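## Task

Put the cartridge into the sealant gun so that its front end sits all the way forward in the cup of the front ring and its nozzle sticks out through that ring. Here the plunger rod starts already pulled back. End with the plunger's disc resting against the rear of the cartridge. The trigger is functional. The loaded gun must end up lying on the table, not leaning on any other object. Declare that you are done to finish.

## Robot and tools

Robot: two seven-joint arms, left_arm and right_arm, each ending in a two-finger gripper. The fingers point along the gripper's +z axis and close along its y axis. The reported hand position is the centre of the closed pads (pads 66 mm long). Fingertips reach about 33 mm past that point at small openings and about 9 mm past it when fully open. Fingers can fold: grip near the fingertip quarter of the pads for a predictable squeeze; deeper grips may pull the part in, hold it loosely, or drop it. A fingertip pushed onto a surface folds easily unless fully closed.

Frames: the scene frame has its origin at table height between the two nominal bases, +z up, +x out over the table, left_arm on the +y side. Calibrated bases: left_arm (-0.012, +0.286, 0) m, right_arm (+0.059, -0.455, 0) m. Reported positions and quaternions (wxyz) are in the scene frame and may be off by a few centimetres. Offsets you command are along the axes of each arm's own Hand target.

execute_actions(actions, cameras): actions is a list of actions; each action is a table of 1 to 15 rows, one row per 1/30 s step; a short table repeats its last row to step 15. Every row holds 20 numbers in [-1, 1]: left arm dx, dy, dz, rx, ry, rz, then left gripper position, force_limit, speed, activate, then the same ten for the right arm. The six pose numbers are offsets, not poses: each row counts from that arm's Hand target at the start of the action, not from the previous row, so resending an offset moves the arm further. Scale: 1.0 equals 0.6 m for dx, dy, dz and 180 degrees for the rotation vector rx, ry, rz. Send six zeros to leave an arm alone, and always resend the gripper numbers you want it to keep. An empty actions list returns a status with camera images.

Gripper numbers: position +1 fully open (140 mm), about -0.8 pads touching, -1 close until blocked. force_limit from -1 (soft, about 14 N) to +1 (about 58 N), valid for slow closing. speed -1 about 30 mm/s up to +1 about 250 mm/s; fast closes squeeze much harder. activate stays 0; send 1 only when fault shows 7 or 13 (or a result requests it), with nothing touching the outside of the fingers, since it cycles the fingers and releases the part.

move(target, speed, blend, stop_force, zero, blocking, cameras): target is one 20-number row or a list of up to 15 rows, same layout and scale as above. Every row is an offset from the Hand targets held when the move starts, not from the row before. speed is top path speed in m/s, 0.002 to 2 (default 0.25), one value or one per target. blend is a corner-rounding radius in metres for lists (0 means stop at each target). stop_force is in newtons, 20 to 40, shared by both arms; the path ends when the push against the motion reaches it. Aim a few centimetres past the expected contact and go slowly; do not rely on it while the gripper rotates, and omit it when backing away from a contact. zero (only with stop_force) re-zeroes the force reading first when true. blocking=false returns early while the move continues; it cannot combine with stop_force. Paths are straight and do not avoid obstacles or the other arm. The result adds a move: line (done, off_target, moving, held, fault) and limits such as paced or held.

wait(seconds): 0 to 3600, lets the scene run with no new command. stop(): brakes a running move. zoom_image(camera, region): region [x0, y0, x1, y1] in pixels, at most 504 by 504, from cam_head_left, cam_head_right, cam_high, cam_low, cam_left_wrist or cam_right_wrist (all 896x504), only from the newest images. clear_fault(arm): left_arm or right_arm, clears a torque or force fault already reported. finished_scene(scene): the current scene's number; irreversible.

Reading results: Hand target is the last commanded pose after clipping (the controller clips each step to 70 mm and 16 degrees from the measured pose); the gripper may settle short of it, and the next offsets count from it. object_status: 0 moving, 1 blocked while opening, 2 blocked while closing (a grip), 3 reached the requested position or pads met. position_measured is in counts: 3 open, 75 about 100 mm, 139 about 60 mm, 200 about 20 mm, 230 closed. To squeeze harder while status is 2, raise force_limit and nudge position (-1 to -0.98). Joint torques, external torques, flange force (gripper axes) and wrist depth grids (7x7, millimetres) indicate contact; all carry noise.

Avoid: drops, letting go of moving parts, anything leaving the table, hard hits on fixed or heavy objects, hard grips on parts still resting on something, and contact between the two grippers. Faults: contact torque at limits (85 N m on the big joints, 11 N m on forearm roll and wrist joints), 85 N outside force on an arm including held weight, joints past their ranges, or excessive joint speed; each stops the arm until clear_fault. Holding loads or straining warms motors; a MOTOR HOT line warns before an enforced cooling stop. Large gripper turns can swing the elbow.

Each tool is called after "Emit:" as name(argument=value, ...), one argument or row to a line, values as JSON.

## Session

Emit:
execute_actions(
  actions=[],
)

Scene clock: 0.00 s.
left_arm: end_effector_position=(+0.2923, +0.1559, +0.1517) position_measured=3 object_status=3 fault=0 end_effector_quat_wxyz=(-0.462, -0.500, +0.732, +0.026) | right_arm: end_effector_position=(+0.7203, -0.4815, +0.3080) position_measured=3 object_status=3 fault=0 end_effector_quat_wxyz=(-0.321, +0.765, -0.404, +0.386)
Joint positions: left_arm=[-0.038 0.218 0.086 -2.166 -0.439 1.492 0.574] | right_arm=[0.617 -0.171 -0.545 -2.312 2.011 3.009 -2.576]
Joint velocities: within noise
Joint torques (N m): no reading
External joint torques (N m): no reading
Flange force (N): no reading
Wrist depth (mm): cam_left_wrist=[269 299 363 - - 3581 728 / - 289 337 441 515 2763 2445 / 234 261 319 350 453 2421 2734 / 223 135 278 326 - 138 286 / - 107 274 - - 138 97 / - 219 254 276 345 388 97 / - 212 240 271 332 374 -] | cam_right_wrist=[2190 2332 2596 2269 1937 - 353 / 2421 2651 2798 2269 - - - / 2767 3034 2798 2469 504 389 - / 2737 124 3547 2544 488 137 305 / - 115 3034 - - 129 98 / - 1999 2596 - - - 93 / - 2354 1024 - 455 - 322]
Hand target: left_arm +0.2923, +0.1559, +0.1517; -0.462, -0.500, +0.732, +0.026 | right_arm +0.7203, -0.4815, +0.3080; -0.321, +0.765, -0.404, +0.386
Tool commands: left_gripper/position=+1.0 left_gripper/force_limit=+1.0 left_gripper/speed=+1.0 left_gripper/activate=+0.0 right_gripper/position=+1.0 right_gripper/force_limit=+1.0 right_gripper/speed=+1.0 right_gripper/activate=+0.0
camera_calibration:
cam_left_wrist: T_world_to_cam=[[-0.69066, 0.5063, 0.51637, 0.05011], [0.3122, 0.85282, -0.41862, -0.16064], [-0.65232, -0.12791, -0.74708, 0.46662]] pos_world=[0.38915, 0.17131, 0.25548]
cam_right_wrist: T_world_to_cam=[[-0.36162, -0.46228, -0.80964, 0.29633], [-0.65318, 0.74529, -0.1338, 0.87139], [0.66527, 0.48046, -0.57147, 0.07141]] pos_world=[0.62883, -0.54676, 0.39731]

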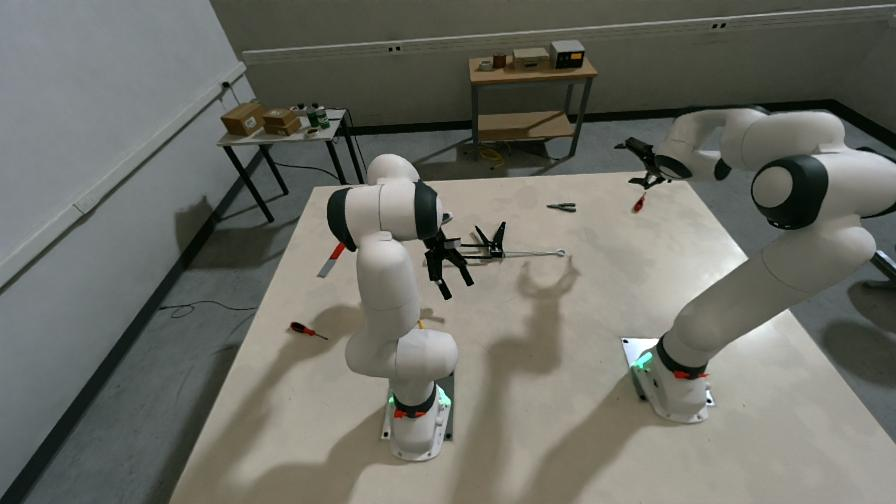

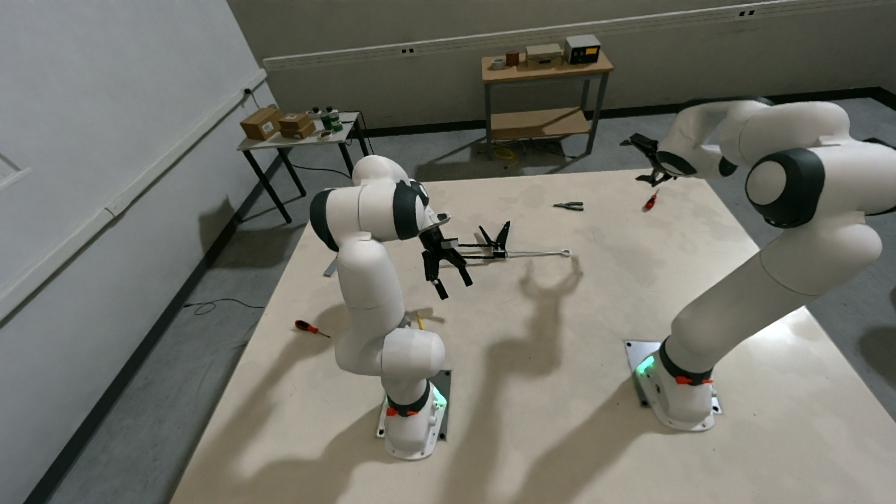

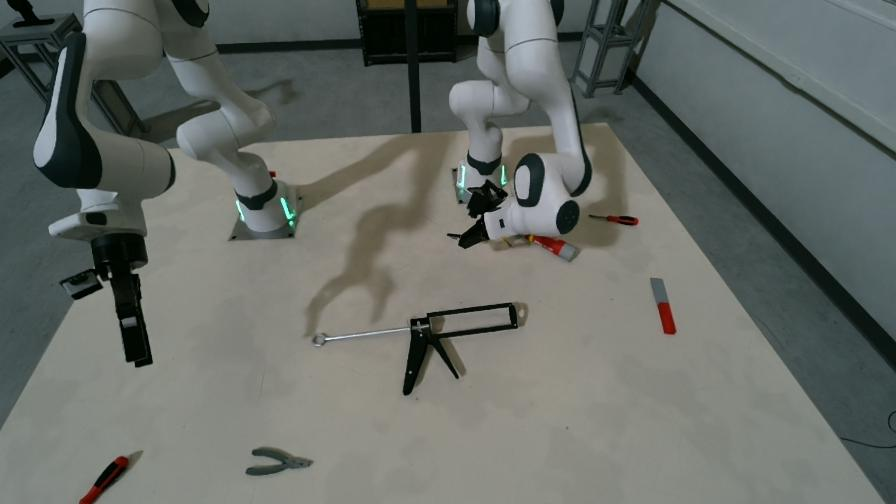

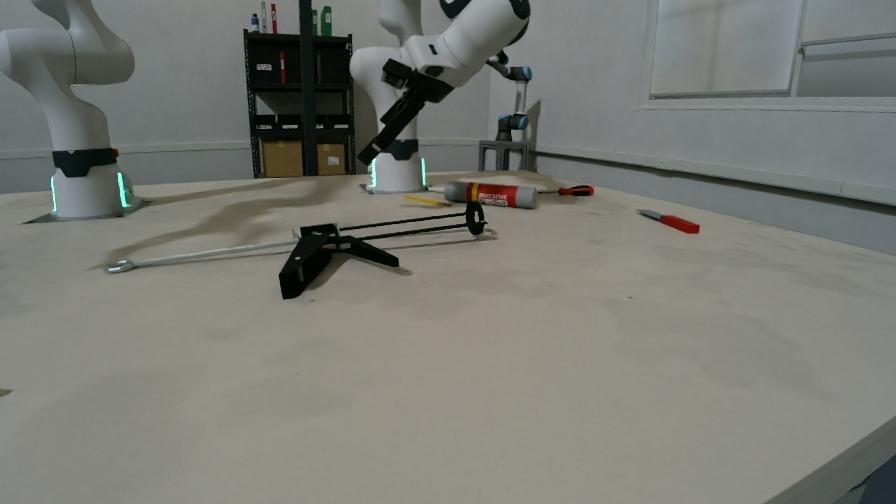

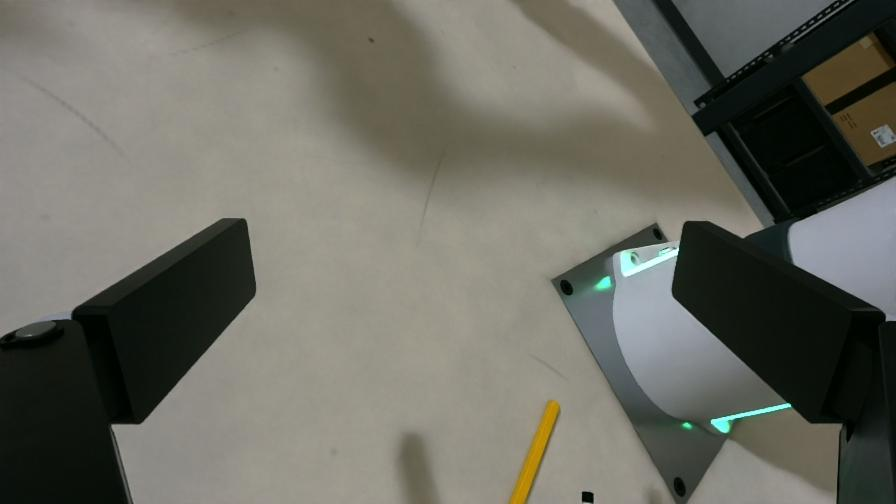

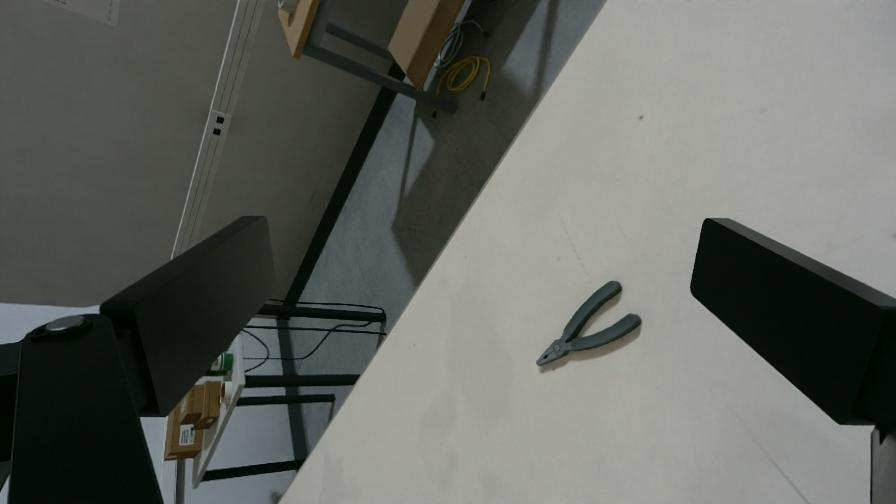

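Emit:
move(
  target=[-0.0415,0.2405,-0.3275,0.2296,-0.2051,-0.1091,0.3,0,0,0,0,0,0,0,0,0,1,1,1,0],
  cameras=["cam_left_wrist","cam_high"],
)

Scene clock: 36.93 s.
left_arm: end_effector_position=(+0.3295, +0.3294, +0.3196) position_measured=91 object_status=3 fault=0 end_effector_quat_wxyz=(+0.003, +0.705, -0.709, +0.000) | right_arm: end_effector_position=(+0.7203, -0.4815, +0.3080) position_measured=3 object_status=3 fault=0 end_effector_quat_wxyz=(-0.321, +0.765, -0.404, +0.386)
Joint positions: left_arm=[0.209 -0.681 -0.037 -2.442 -0.028 1.757 0.162] | right_arm=[0.617 -0.171 -0.545 -2.312 2.011 3.009 -2.576]
Joint velocities: left_arm=[0 -0.001 0.001 0.001 -0.001 0 -0.005] | right_arm=[within noise]
Joint torques (N m): left_arm=[0.36 -9.72 -0.44 25.83 0.88 2.9 -0.08] | right_arm=[-0.5 -20.11 3.05 23.66 -2.12 -0.04 -0.01]
External joint torques (N m): left_arm=[0.37 -0.78 -0.55 1.1 0.16 0.34 -0.08] | right_arm=[-0.61 0.01 -0.03 0.2 -0.1 -0.02 0.07]
Flange force (N): left_arm=[0.6 -0.4 -1.9] | right_arm=[1.0 0.0 0.3]
Wrist depth (mm): cam_left_wrist=[407 405 - 402 - 415 374 / 447 431 435 - - - 353 / 458 - 458 - 420 461 415 / - - 142 446 161 118 - / - 87 109 - - 95 86 / - 68 - - - - - / - - 569 580 - - -] | cam_right_wrist=[2015 2289 2421 2269 1952 418 - / 2445 2493 2998 2269 527 - 317 / 2596 2928 3271 2570 - - - / - 124 3403 2376 484 137 108 / - 115 3188 - 470 128 98 / - 1908 3109 - 517 - 93 / - 2354 - - 465 - -]
Hand target: left_arm +0.3301, +0.3302, +0.3198; +0.001, +0.707, -0.707, +0.000 | right_arm +0.7203, -0.4815, +0.3080; -0.321, +0.765, -0.404, +0.386
Off the commanded pose: left_arm 0.001 m, 0 deg | right_arm 0.000 m, 0 deg.
move: done
cam_left_wrist: T_world_to_cam=[[-0.9996, 0.00213, 0.02815, 0.32514], [0.01152, 0.94119, 0.33768, -0.42179], [-0.02577, 0.33787, -0.94084, 0.34061]] pos_world=[0.33864, 0.28121, 0.45373]
Images, in order (width x height): cam_high 896x504, cam_left_wrist 896x504.

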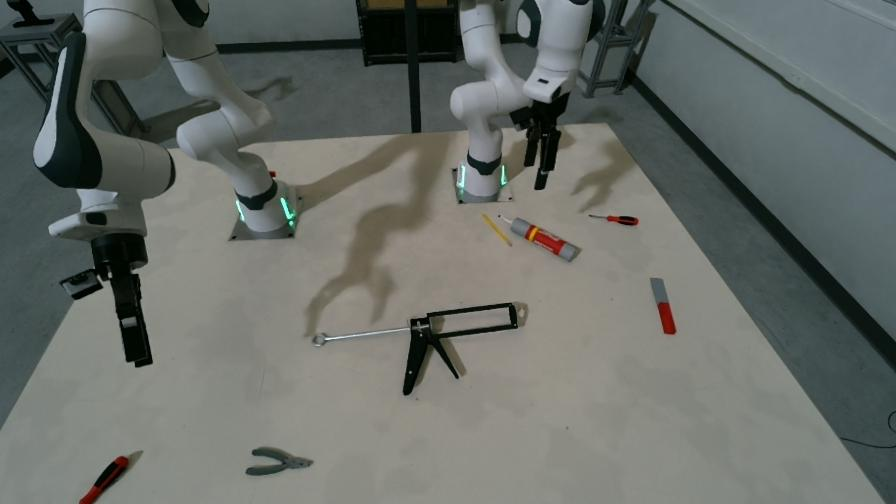

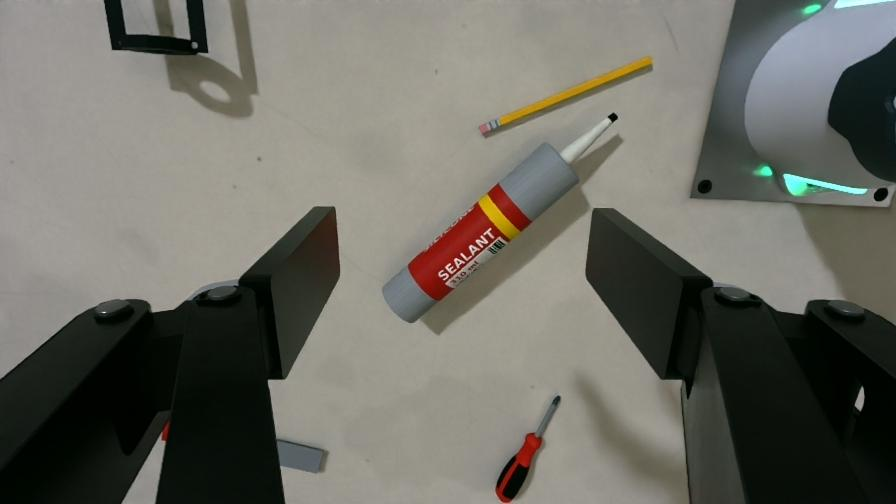

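Emit:
move(
  target=[0.35,-0.333,0.033,0,0,0,0.3,0,0,0,0,0,0,0,0,0,1,1,1,0],
  cameras=["cam_left_wrist"],
)

Emit:
zoom_image(
  camera="cam_left_wrist",
  region=[340, 0, 560, 160],
)

Emit:
zoom_image(
  camera="cam_low",
  region=[260, 180, 520, 320],
)

Scene clock: 60.97 s.
left_arm: end_effector_position=(+0.5307, +0.1209, +0.3007) position_measured=91 object_status=3 fault=0 end_effector_quat_wxyz=(+0.001, +0.706, -0.708, +0.003) | right_arm: end_effector_position=(+0.7203, -0.4815, +0.3080) position_measured=3 object_status=3 fault=0 end_effector_quat_wxyz=(-0.321, +0.765, -0.404, +0.386)
Joint positions: left_arm=[0.131 0.014 -0.397 -1.843 0.002 1.86 -0.294] | right_arm=[0.617 -0.171 -0.545 -2.312 2.011 3.009 -2.576]
Joint velocities: left_arm=[0 0 0.001 -0.001 0 0 -0.004] | right_arm=[within noise]
Joint torques (N m): left_arm=[-0.61 -30.61 -0.64 26.85 1.28 2.58 -0.13] | right_arm=[-0.57 -20.21 3.05 23.6 -2.13 -0.03 0.01]
External joint torques (N m): left_arm=[-0.56 0.37 -0.43 1.95 0.57 -0.04 -0.13] | right_arm=[-0.67 -0.21 -0.01 0.23 -0.12 -0.02 0.08]
Flange force (N): left_arm=[3.9 -9.2 -4.3] | right_arm=[1.1 -0.1 -0.5]
Wrist depth (mm): cam_left_wrist=[- - 387 398 - 391 399 / 420 420 419 - - 414 - / - - - - - - - / - 470 142 - 145 457 - / - 87 110 - - 95 86 / - 68 - 549 - - - / - - - - - - -] | cam_right_wrist=[2190 2310 2015 2248 1799 - - / 2354 2596 2798 2310 - - - / 2651 2998 3358 2544 - - - / - 126 3403 2518 - 138 108 / - 115 3598 - - 128 98 / - 1865 2998 - 443 - 93 / - 2310 - - - - -]
Hand target: left_arm +0.5298, +0.1200, +0.3002; +0.001, +0.707, -0.707, +0.000 | right_arm +0.7203, -0.4815, +0.3080; -0.321, +0.765, -0.404, +0.386
Off the commanded pose: left_arm 0.001 m, 0 deg | right_arm 0.000 m, 0 deg.
move: done
cam_left_wrist: T_world_to_cam=[[-0.99976, -0.0022, 0.02183, 0.52976], [0.00531, 0.94114, 0.33799, -0.21826], [-0.02129, 0.33802, -0.9409, 0.39604]] pos_world=[0.53922, 0.07271, 0.43484]

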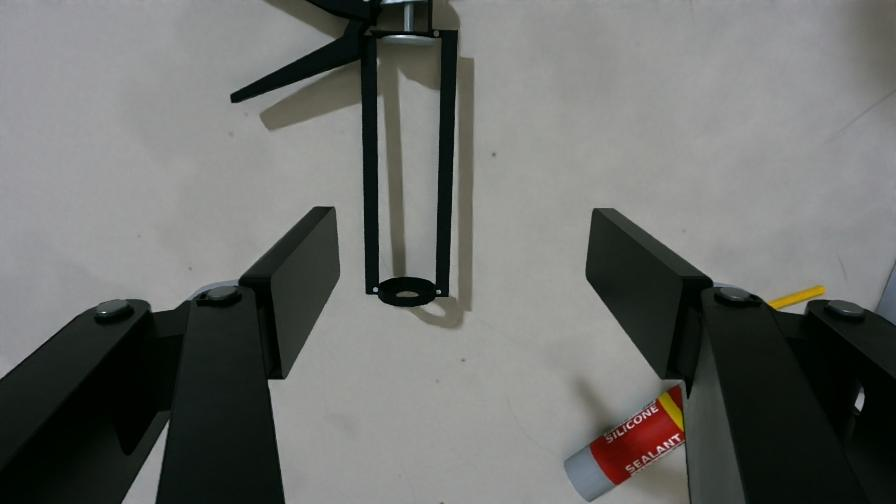

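Scaled by 2.291 from the camera's image (finer frame: 1280x720).

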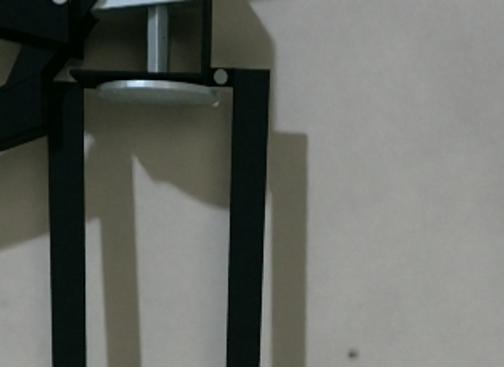

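This scene's latest camera images include none from cam_low. They are from: cam_left_wrist. cam_low's image comes with the result of a call that names it in "cameras".

Emit:
move(
  target=[-0.479,0.371,0.167,0,0,-0.7356,0.1,0,0,0,0,0,0,0,0,0,1,1,1,0],
  cameras=["cam_left_wrist"],
)

Scene clock: 86.83 s.
left_arm: end_effector_position=(+0.3068, +0.4073, +0.1996) position_measured=117 object_status=3 fault=0 end_effector_quat_wxyz=(+0.001, +0.934, +0.358, -0.002) | right_arm: end_effector_position=(+0.7203, -0.4815, +0.3080) position_measured=3 object_status=3 fault=0 end_effector_quat_wxyz=(-0.321, +0.765, -0.404, +0.386)
Joint positions: left_arm=[0.905 -0.708 -0.483 -2.707 -0.344 2.03 -1.648] | right_arm=[0.617 -0.171 -0.545 -2.312 2.011 3.009 -2.576]
Joint velocities: left_arm=[-0.001 0 0.002 0.001 0.002 0 -0.006] | right_arm=[within noise]
Joint torques (N m): left_arm=[0.35 -7.07 5.81 24.38 0.43 2.78 -0.1] | right_arm=[-0.5 -20.13 3.08 23.6 -2.11 -0.05 0]
External joint torques (N m): left_arm=[0.36 -0.83 -0.61 1.27 -0.36 0.14 -0.1] | right_arm=[-0.52 -0.09 0.11 0.26 -0.1 -0.05 0.07]
Flange force (N): left_arm=[0.6 1.9 -2.2] | right_arm=[0.9 -0.3 0.1]
Wrist depth (mm): cam_left_wrist=[305 306 307 268 307 306 312 / 319 - 322 278 322 321 321 / 341 335 339 297 339 337 - / 358 362 131 308 143 349 358 / - 89 84 366 122 91 85 / - 71 68 - - - 74 / - - 402 441 425 - 73] | cam_right_wrist=[2134 2376 2544 2421 1773 435 - / 2421 2570 3034 2289 - 443 - / 2570 2081 3034 2469 - 405 - / 3358 125 3450 2248 - 137 321 / - 115 3034 - 461 128 98 / - 1967 2998 634 - - 93 / - 2737 - - - - -]
Hand target: left_arm +0.3073, +0.4074, +0.1997; +0.001, +0.932, +0.361, -0.001 | right_arm +0.7203, -0.4815, +0.3080; -0.321, +0.765, -0.404, +0.386
Off the commanded pose: left_arm 0.001 m, 0 deg | right_arm 0.000 m, 0 deg.
move: done
cam_left_wrist: T_world_to_cam=[[0.67132, -0.74078, 0.02397, 0.09637], [-0.70078, -0.62389, 0.34594, 0.40016], [-0.24131, -0.24904, -0.93795, 0.50538]] pos_world=[0.33768, 0.4469, 0.33328]

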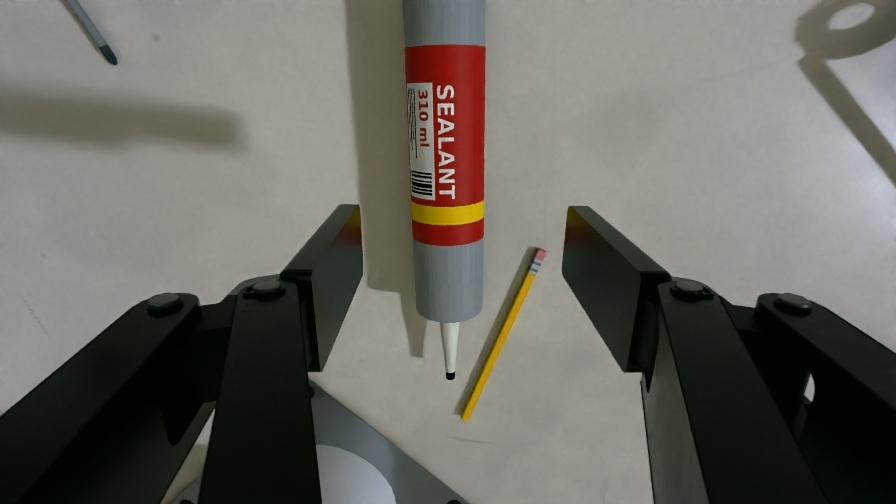

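Emit:
move(
  target=[
    [0,-0.012,0.247,0,0,0,0.1,0,0,0,0,0,0,0,0,0,1,1,1,0],
    [0,-0.012,0.247,0,0,0,-1,-0.1,-1,0,0,0,0,0,0,0,1,1,1,0],
    [0,-0.012,0.02,0,0,0,-1,-0.1,-1,0,0,0,0,0,0,0,1,1,1,0],
  ],
  speed=[0.15,0.1,0.12],
  cameras=["cam_left_wrist"],
)

Scene clock: 104.43 s.
left_arm: end_effector_position=(+0.3010, +0.4116, +0.1847) position_measured=158 object_status=2 fault=0 end_effector_quat_wxyz=(+0.002, +0.932, +0.363, -0.003) | right_arm: end_effector_position=(+0.7203, -0.4815, +0.3080) position_measured=3 object_status=3 fault=0 end_effector_quat_wxyz=(-0.321, +0.765, -0.404, +0.386)
Joint positions: left_arm=[0.913 -0.697 -0.486 -2.741 -0.352 2.069 -1.639] | right_arm=[0.617 -0.171 -0.545 -2.312 2.011 3.009 -2.576]
Joint velocities: left_arm=[0.001 0 -0.001 0.001 0 -0.003 -0.002] | right_arm=[within noise]
Joint torques (N m): left_arm=[-0.14 -8.4 6.37 26.3 1.2 3.06 0.17] | right_arm=[-0.53 -20.15 3.07 23.62 -2.12 -0.04 -0.02]
External joint torques (N m): left_arm=[-0.08 -2 0.24 3.48 0.43 0.44 0.17] | right_arm=[-0.46 0.08 0.19 0.15 -0.1 -0.05 0.06]
Flange force (N): left_arm=[1.5 0.7 -8.0] | right_arm=[0.7 -0.2 0.5]
Wrist depth (mm): cam_left_wrist=[293 296 290 129 288 292 294 / 303 312 312 135 302 300 308 / - 322 323 142 321 - 319 / - 345 116 149 153 - 339 / - 86 96 159 114 91 356 / - - - 169 - - 69 / - - - 179 - - -] | cam_right_wrist=[2031 2376 2134 2376 1825 - - / 2171 2493 2679 2248 - - 328 / 3034 2963 3071 2544 - - 321 / 2767 125 3403 2398 - 138 315 / - 115 3188 - 467 379 98 / - 1967 2708 787 460 395 93 / - 2544 - - 481 - -]
Hand target: left_arm +0.3025, +0.4127, +0.1877; +0.001, +0.932, +0.361, -0.001 | right_arm +0.7203, -0.4815, +0.3080; -0.321, +0.765, -0.404, +0.386
Off the commanded pose: left_arm 0.004 m, 0 deg | right_arm 0.000 m, 0 deg.
move: off_target (left_arm)
cam_left_wrist: T_world_to_cam=[[0.67988, -0.73287, 0.02583, 0.09762], [-0.69298, -0.63055, 0.34955, 0.40362], [-0.23989, -0.25556, -0.93656, 0.49308]] pos_world=[0.33161, 0.45206, 0.31819]

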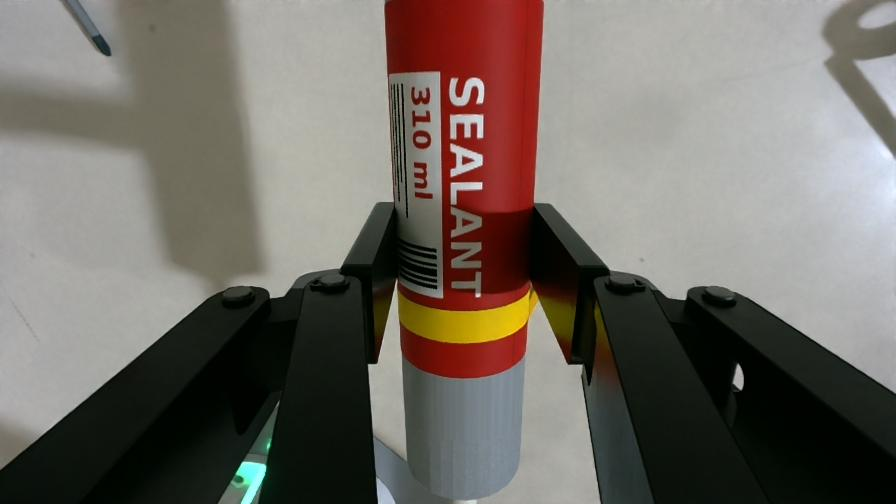

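Emit:
move(
  target=[-0.0137,0.693,-0.02,0,0,0.7494,-1,-0.1,-1,0,0,0,0,0,0,0,1,1,1,0],
  speed=0.22,
)

Emit:
move(
  target=[0,0,0.048,0,0.111,0,-1,-0.1,-1,0,0,0,0,0,0,0,1,1,1,0],
  speed=0.2,
  cameras=["cam_left_wrist","cam_high","cam_low"],
)

Emit:
zoom_image(
  camera="cam_low",
  region=[260, 120, 540, 310],
)

Emit:
zoom_image(
  camera="cam_high",
  region=[380, 240, 560, 360],
)

Scene clock: 125.73 s.
left_arm: end_effector_position=(+0.5747, +0.0997, +0.1973) position_measured=158 object_status=2 fault=0 end_effector_quat_wxyz=(+0.003, +0.694, -0.720, -0.001) | right_arm: end_effector_position=(+0.7203, -0.4815, +0.3080) position_measured=3 object_status=3 fault=0 end_effector_quat_wxyz=(-0.321, +0.765, -0.404, +0.386)
Joint positions: left_arm=[0.324 0.279 -0.657 -1.828 0.185 2.039 -0.391] | right_arm=[0.617 -0.171 -0.545 -2.312 2.011 3.009 -2.576]
Joint velocities: left_arm=[0 -0.001 0 0.001 0 0 0.004] | right_arm=[within noise]
Joint torques (N m): left_arm=[0.02 -36.81 -5.92 27.85 1.12 2.93 0.29] | right_arm=[-0.54 -20.11 3.08 23.63 -2.14 -0.04 0.04]
External joint torques (N m): left_arm=[-0.08 -1.73 -0.66 3.74 0.44 0.33 0.29] | right_arm=[-0.47 -0.11 0.21 0.31 -0.13 -0.06 0.11]
Flange force (N): left_arm=[2.5 -9.5 -6.4] | right_arm=[1.1 -0.7 0.0]
Wrist depth (mm): cam_left_wrist=[- 304 307 128 303 315 307 / - - 318 135 318 317 323 / 333 339 339 142 334 333 335 / 358 360 350 150 154 358 359 / - 84 96 159 114 91 371 / - - 72 168 - - 69 / - - - 178 - - -] | cam_right_wrist=[2171 2310 2493 2269 2047 - - / 2398 2963 2798 2248 - 432 - / 2737 3034 3188 2398 537 - - / - 125 3450 2310 - 137 108 / - 115 3148 - 495 129 98 / - 1865 2895 698 - - 93 / - 2708 2376 682 465 - 323]
Hand target: left_arm +0.5767, +0.1000, +0.2000; +0.001, +0.691, -0.722, +0.000 | right_arm +0.7203, -0.4815, +0.3080; -0.321, +0.765, -0.404, +0.386
Off the commanded pose: left_arm 0.003 m, 0 deg | right_arm 0.000 m, 0 deg.
move: done

Scene clock: 127.97 s.
left_arm: end_effector_position=(+0.5743, +0.1012, +0.1693) position_measured=158 object_status=2 fault=0 end_effector_quat_wxyz=(+0.127, +0.682, -0.710, +0.116) | right_arm: end_effector_position=(+0.7203, -0.4815, +0.3080) position_measured=3 object_status=3 fault=0 end_effector_quat_wxyz=(-0.321, +0.765, -0.404, +0.386)
Joint positions: left_arm=[0.608 0.302 -0.794 -1.967 -0.163 2.218 -0.052] | right_arm=[0.617 -0.171 -0.545 -2.312 2.011 3.009 -2.576]
Joint velocities: left_arm=[0 0 -0.001 -0.001 0.001 0 0.006] | right_arm=[within noise]
Joint torques (N m): left_arm=[0.43 -32.66 -7.91 25.98 -0.14 3.14 0.33] | right_arm=[-0.55 -20.16 3.09 23.55 -2.13 -0.04 0.02]
External joint torques (N m): left_arm=[0.3 -1.14 -1.2 2.9 -0.55 0.68 0.32] | right_arm=[-0.56 -0.1 0.13 0.17 -0.12 -0.04 0.09]
Flange force (N): left_arm=[1.3 -2.7 -4.3] | right_arm=[0.9 -0.3 -0.2]
Wrist depth (mm): cam_left_wrist=[312 314 281 128 144 319 - / 313 316 311 135 319 339 323 / 315 315 287 142 160 - 316 / 313 313 127 150 153 323 320 / - 85 94 159 114 91 321 / - - - 169 - - 69 / - - - 179 - - -] | cam_right_wrist=[1737 2310 2031 2269 2081 - - / 2518 2493 3034 2248 - - - / 2798 3071 3188 2421 552 420 329 / 3071 126 3314 2190 - 137 107 / - 115 3109 - 469 128 98 / - 1983 3498 608 453 - 93 / - 2544 2570 696 495 380 -]
Hand target: left_arm +0.5766, +0.1000, +0.1712; +0.126, +0.681, -0.711, +0.120 | right_arm +0.7203, -0.4815, +0.3080; -0.321, +0.765, -0.404, +0.386
Off the commanded pose: left_arm 0.003 m, 1 deg | right_arm 0.000 m, 0 deg.
move: done
cam_left_wrist: T_world_to_cam=[[-0.99839, 0.0458, 0.03345, 0.56851], [0.04593, 0.99894, 0.00323, -0.12805], [-0.03326, 0.00476, -0.99943, 0.33056]] pos_world=[0.58447, 0.1003, 0.31177]
Images, in order (width x height): cam_high 896x504, cam_low 896x504, cam_left_wrist 896x504.

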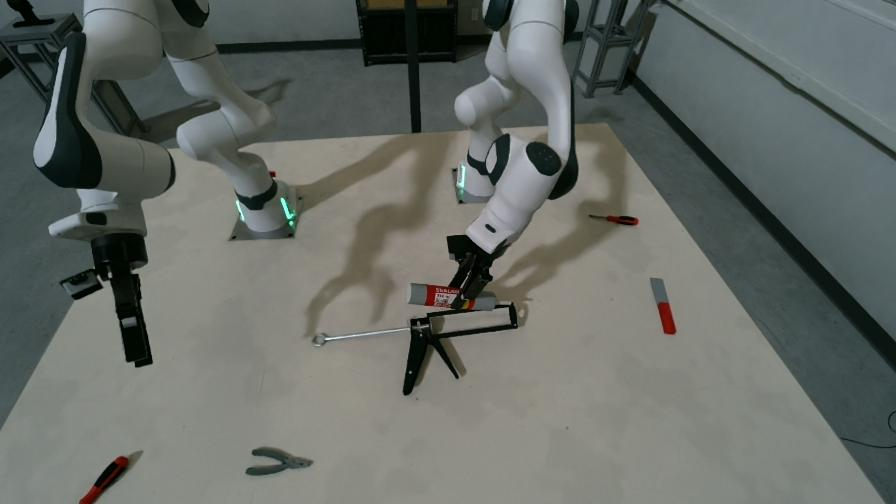

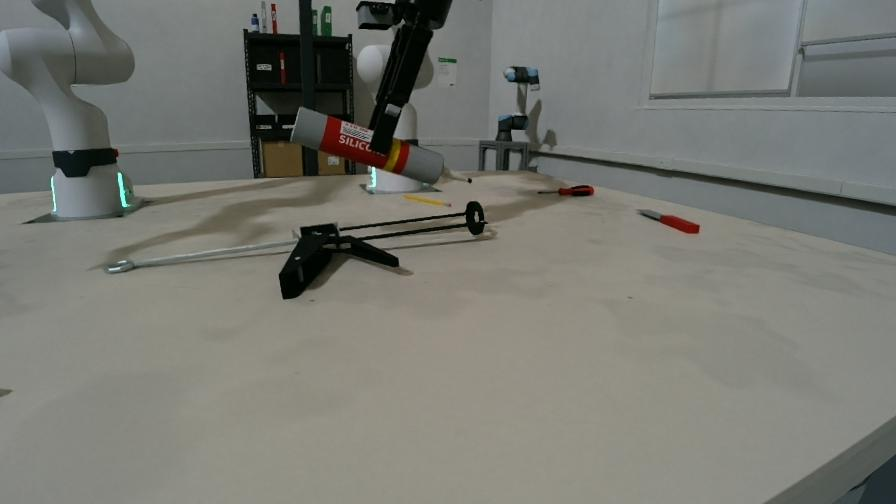

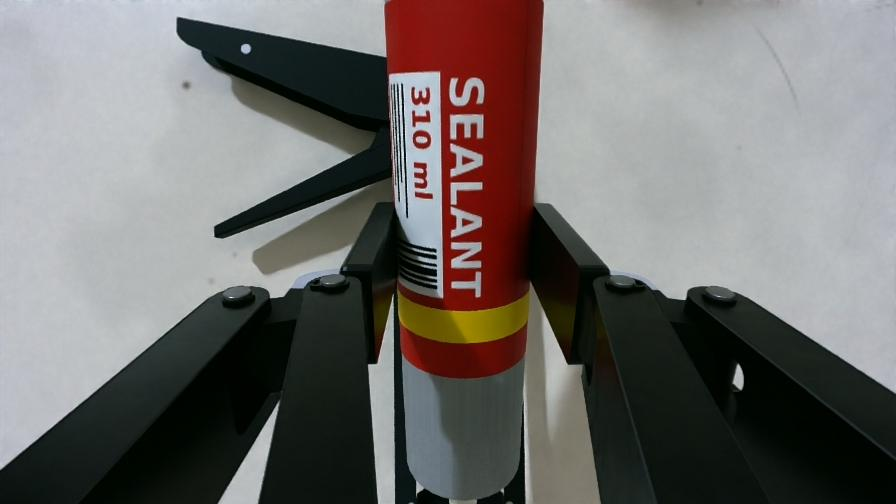

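Scaled by 1.800 from the camera's image (finer frame: 1280x720).

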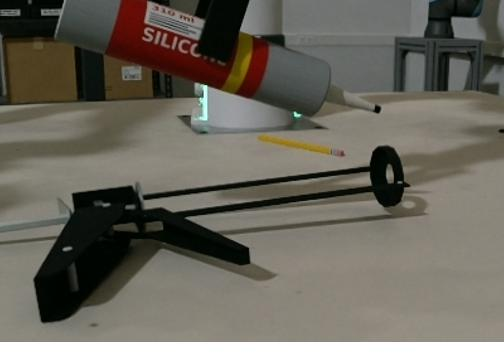

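Scaled by 2.800 from the camera's image (finer frame: 1280x720).

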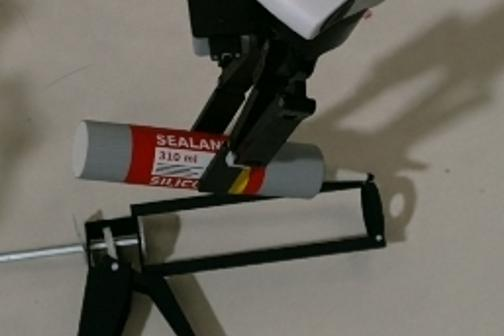

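Emit:
move(
  target=[-0.0387,-0.005,0.0925,0,0,0,-1,-0.1,-1,0,0,0,0,0,0,0,1,1,1,0],
  speed=0.08,
  cameras=["cam_left_wrist","cam_high","cam_low"],
)

Emit:
zoom_image(
  camera="cam_low",
  region=[260, 160, 540, 310],
)

Emit:
zoom_image(
  camera="cam_high",
  region=[390, 260, 550, 360],
)

Scene clock: 141.37 s.
left_arm: end_effector_position=(+0.5765, +0.1028, +0.1095) position_measured=158 object_status=2 fault=0 end_effector_quat_wxyz=(+0.130, +0.681, -0.711, +0.118) | right_arm: end_effector_position=(+0.7203, -0.4815, +0.3080) position_measured=3 object_status=3 fault=0 end_effector_quat_wxyz=(-0.321, +0.765, -0.404, +0.386)
Joint positions: left_arm=[0.572 0.409 -0.755 -2.007 -0.104 2.344 -0.05] | right_arm=[0.617 -0.171 -0.545 -2.312 2.011 3.009 -2.576]
Joint velocities: left_arm=[-0.001 0 -0.001 0 0.002 0.004 -0.001] | right_arm=[within noise]
Joint torques (N m): left_arm=[-0.54 -35.73 -9.37 24.81 0.74 3.23 0.07] | right_arm=[-0.52 -20.13 3.07 23.6 -2.14 -0.05 -0.04]
External joint torques (N m): left_arm=[-0.7 -1.45 -0.78 3.16 0.24 0.77 0.05] | right_arm=[-0.6 -0.19 0.04 0.33 -0.14 -0.04 0.03]
Flange force (N): left_arm=[2.8 -7.9 -1.9] | right_arm=[1.0 -0.2 -0.1]
Wrist depth (mm): cam_left_wrist=[255 256 224 129 258 259 260 / 256 257 257 135 259 260 259 / 255 257 238 142 258 259 260 / - 255 258 150 153 260 261 / - 85 94 159 113 91 261 / - - 72 169 - - 69 / - - - 180 - - -] | cam_right_wrist=[2152 2269 1879 2248 1922 415 - / 2354 2651 3148 2248 560 417 338 / 2570 2830 3188 2570 571 - 342 / 2928 126 3450 2708 - 137 107 / - 115 3109 - - 130 98 / - 2031 3547 - - - 93 / - 2421 - 616 499 - -]
Hand target: left_arm +0.5797, +0.1026, +0.1111; +0.126, +0.681, -0.711, +0.120 | right_arm +0.7203, -0.4815, +0.3080; -0.321, +0.765, -0.404, +0.386
Off the commanded pose: left_arm 0.004 m, 1 deg | right_arm 0.000 m, 0 deg.
move: off_target (left_arm)
cam_left_wrist: T_world_to_cam=[[-0.99823, 0.04888, 0.03388, 0.5721], [0.04883, 0.9988, -0.00237, -0.13052], [-0.03395, -0.00071, -0.99942, 0.2718]] pos_world=[0.58669, 0.10259, 0.25195]
Images, in order (width x height): cam_high 896x504, cam_low 896x504, cam_left_wrist 896x504.

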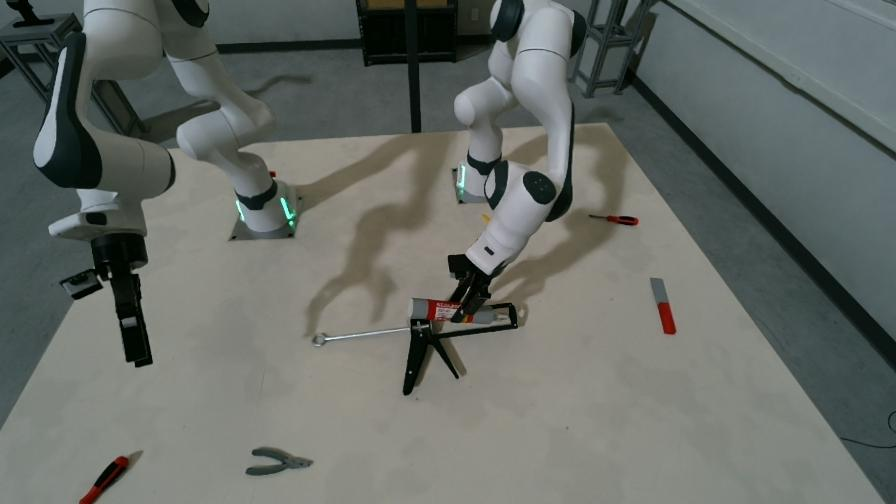

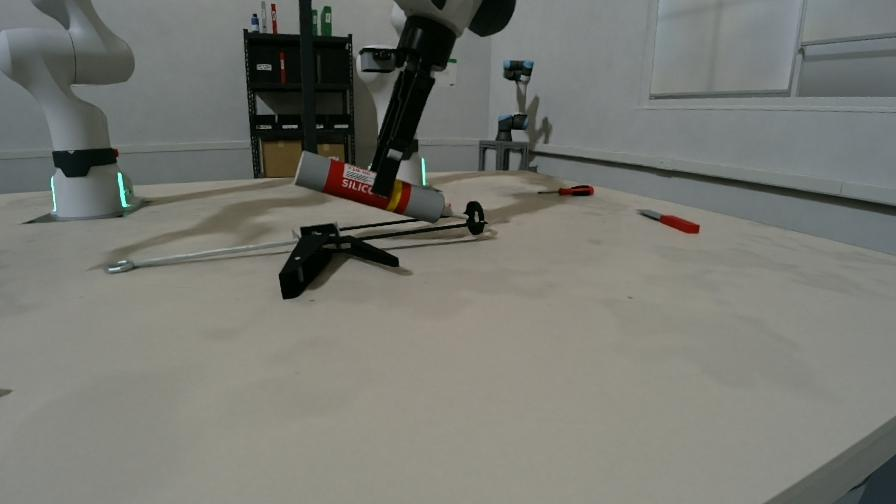

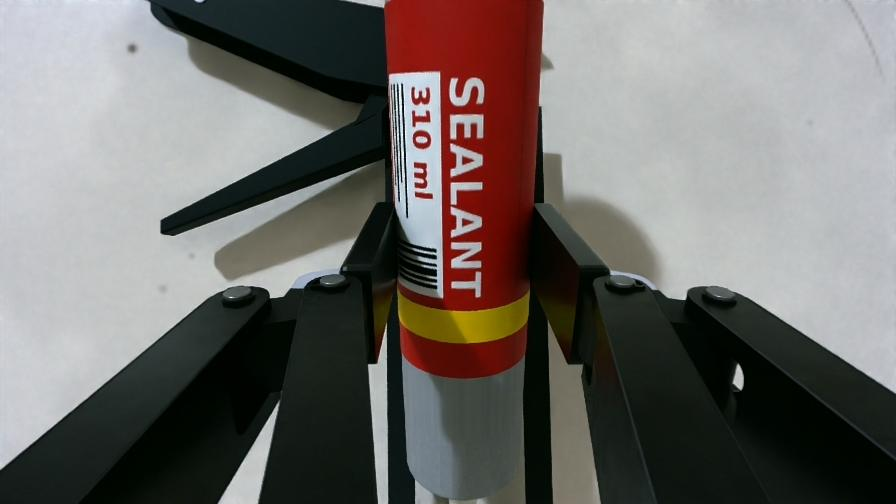

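Scaled by 1.800 from the camera's image (finer frame: 1280x720).

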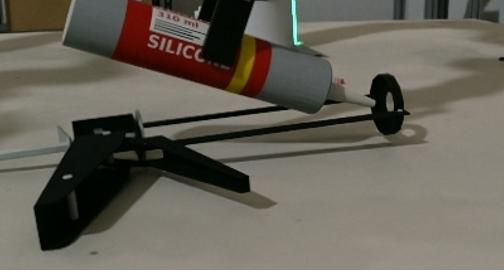

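Scaled by 3.150 from the camera's image (finer frame: 1280x720).

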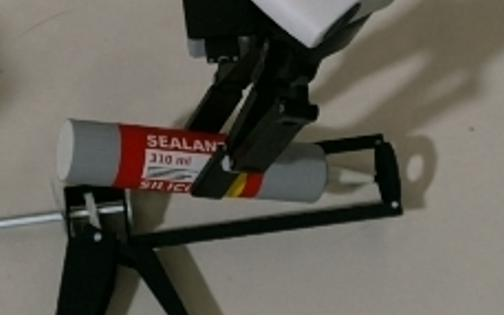

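Emit:
move(
  target=[
    [-0.058,0.004,0,0,0,0,-1,-0.1,-1,0,0,0,0,0,0,0,1,1,1,0],
    [-0.0887,0.0055,0.0355,0,-0.067,0,-1,-0.1,-1,0,0,0,0,0,0,0,1,1,1,0],
  ],
  speed=0.04,
  cameras=["cam_left_wrist","cam_high","cam_low"],
)

Emit:
zoom_image(
  camera="cam_low",
  region=[260, 160, 540, 310],
)

Emit:
zoom_image(
  camera="cam_high",
  region=[390, 260, 550, 360],
)

Scene clock: 154.47 s.
left_arm: end_effector_position=(+0.5748, +0.1444, +0.0705) position_measured=158 object_status=2 fault=0 end_effector_quat_wxyz=(+0.055, +0.688, -0.723, +0.046) | right_arm: end_effector_position=(+0.7203, -0.4815, +0.3080) position_measured=3 object_status=3 fault=0 end_effector_quat_wxyz=(-0.321, +0.765, -0.404, +0.386)
Joint positions: left_arm=[0.392 0.404 -0.569 -2.022 0.101 2.373 -0.191] | right_arm=[0.617 -0.171 -0.545 -2.312 2.011 3.009 -2.576]
Joint velocities: left_arm=[0 0 -0.001 -0.002 -0.001 0 -0.008] | right_arm=[within noise]
Joint torques (N m): left_arm=[-0.37 -39.32 -6.38 23.9 1.19 3.11 -0.12] | right_arm=[-0.52 -20.17 3.04 23.58 -2.12 -0.05 -0.04]
External joint torques (N m): left_arm=[-0.36 -1.79 0.32 2.51 0.64 0.5 -0.12] | right_arm=[-0.56 -0.1 0.05 0.22 -0.11 -0.05 0.03]
Flange force (N): left_arm=[1.7 -6.0 -1.8] | right_arm=[0.7 0.0 0.0]
Wrist depth (mm): cam_left_wrist=[200 179 200 124 199 202 202 / 206 207 207 132 205 208 208 / 213 214 213 140 212 215 214 / 220 220 218 149 153 222 224 / 226 86 96 162 114 91 229 / - - 72 175 - - 69 / - - - 193 - - -] | cam_right_wrist=[2099 2209 2269 2289 1838 431 - / 2248 - 3650 2289 - - - / 2623 2928 3271 2398 519 402 - / 2767 126 3358 679 465 138 108 / - 115 3148 607 483 128 98 / - 1879 2895 586 - 378 93 / - 2310 890 - - - -]
Hand target: left_arm +0.5783, +0.1454, +0.0729; +0.051, +0.690, -0.721, +0.048 | right_arm +0.7203, -0.4815, +0.3080; -0.321, +0.765, -0.404, +0.386
Off the commanded pose: left_arm 0.004 m, 1 deg | right_arm 0.000 m, 0 deg.
move: off_target (left_arm)
cam_left_wrist: T_world_to_cam=[[-0.99822, 0.04924, 0.03359, 0.5697], [0.0551, 0.97722, 0.20495, -0.18712], [-0.02273, 0.20644, -0.9782, 0.19497]] pos_world=[0.58343, 0.11455, 0.20994]
Images, in order (width x height): cam_high 896x504, cam_low 896x504, cam_left_wrist 896x504.

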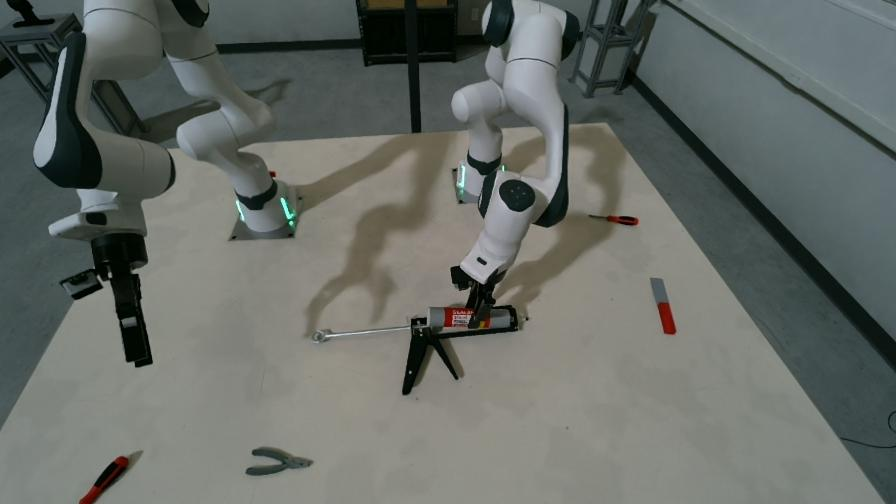

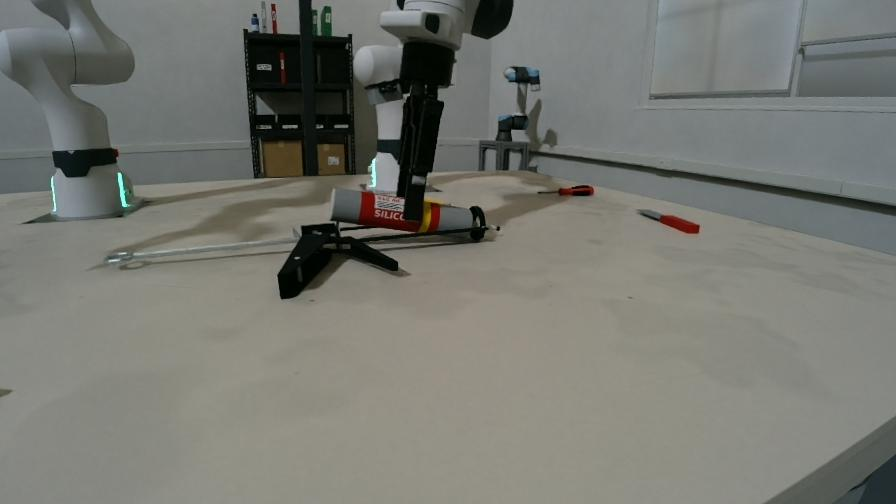

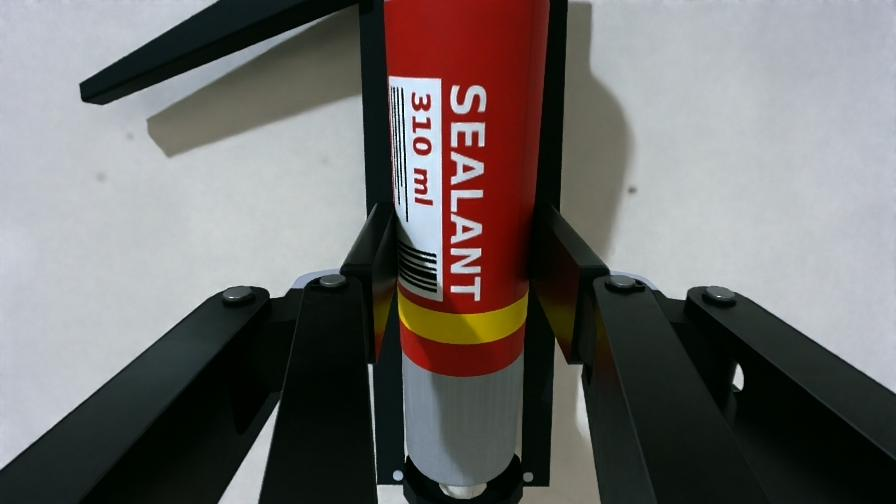

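Scaled by 1.800 from the camera's image (finer frame: 1280x720).

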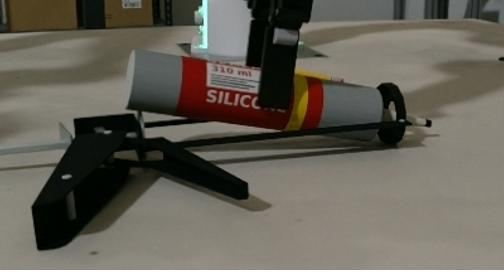

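Scaled by 3.150 from the camera's image (finer frame: 1280x720).

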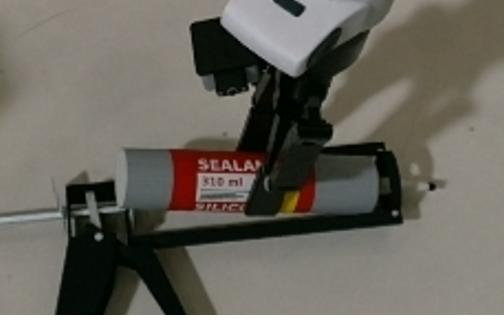

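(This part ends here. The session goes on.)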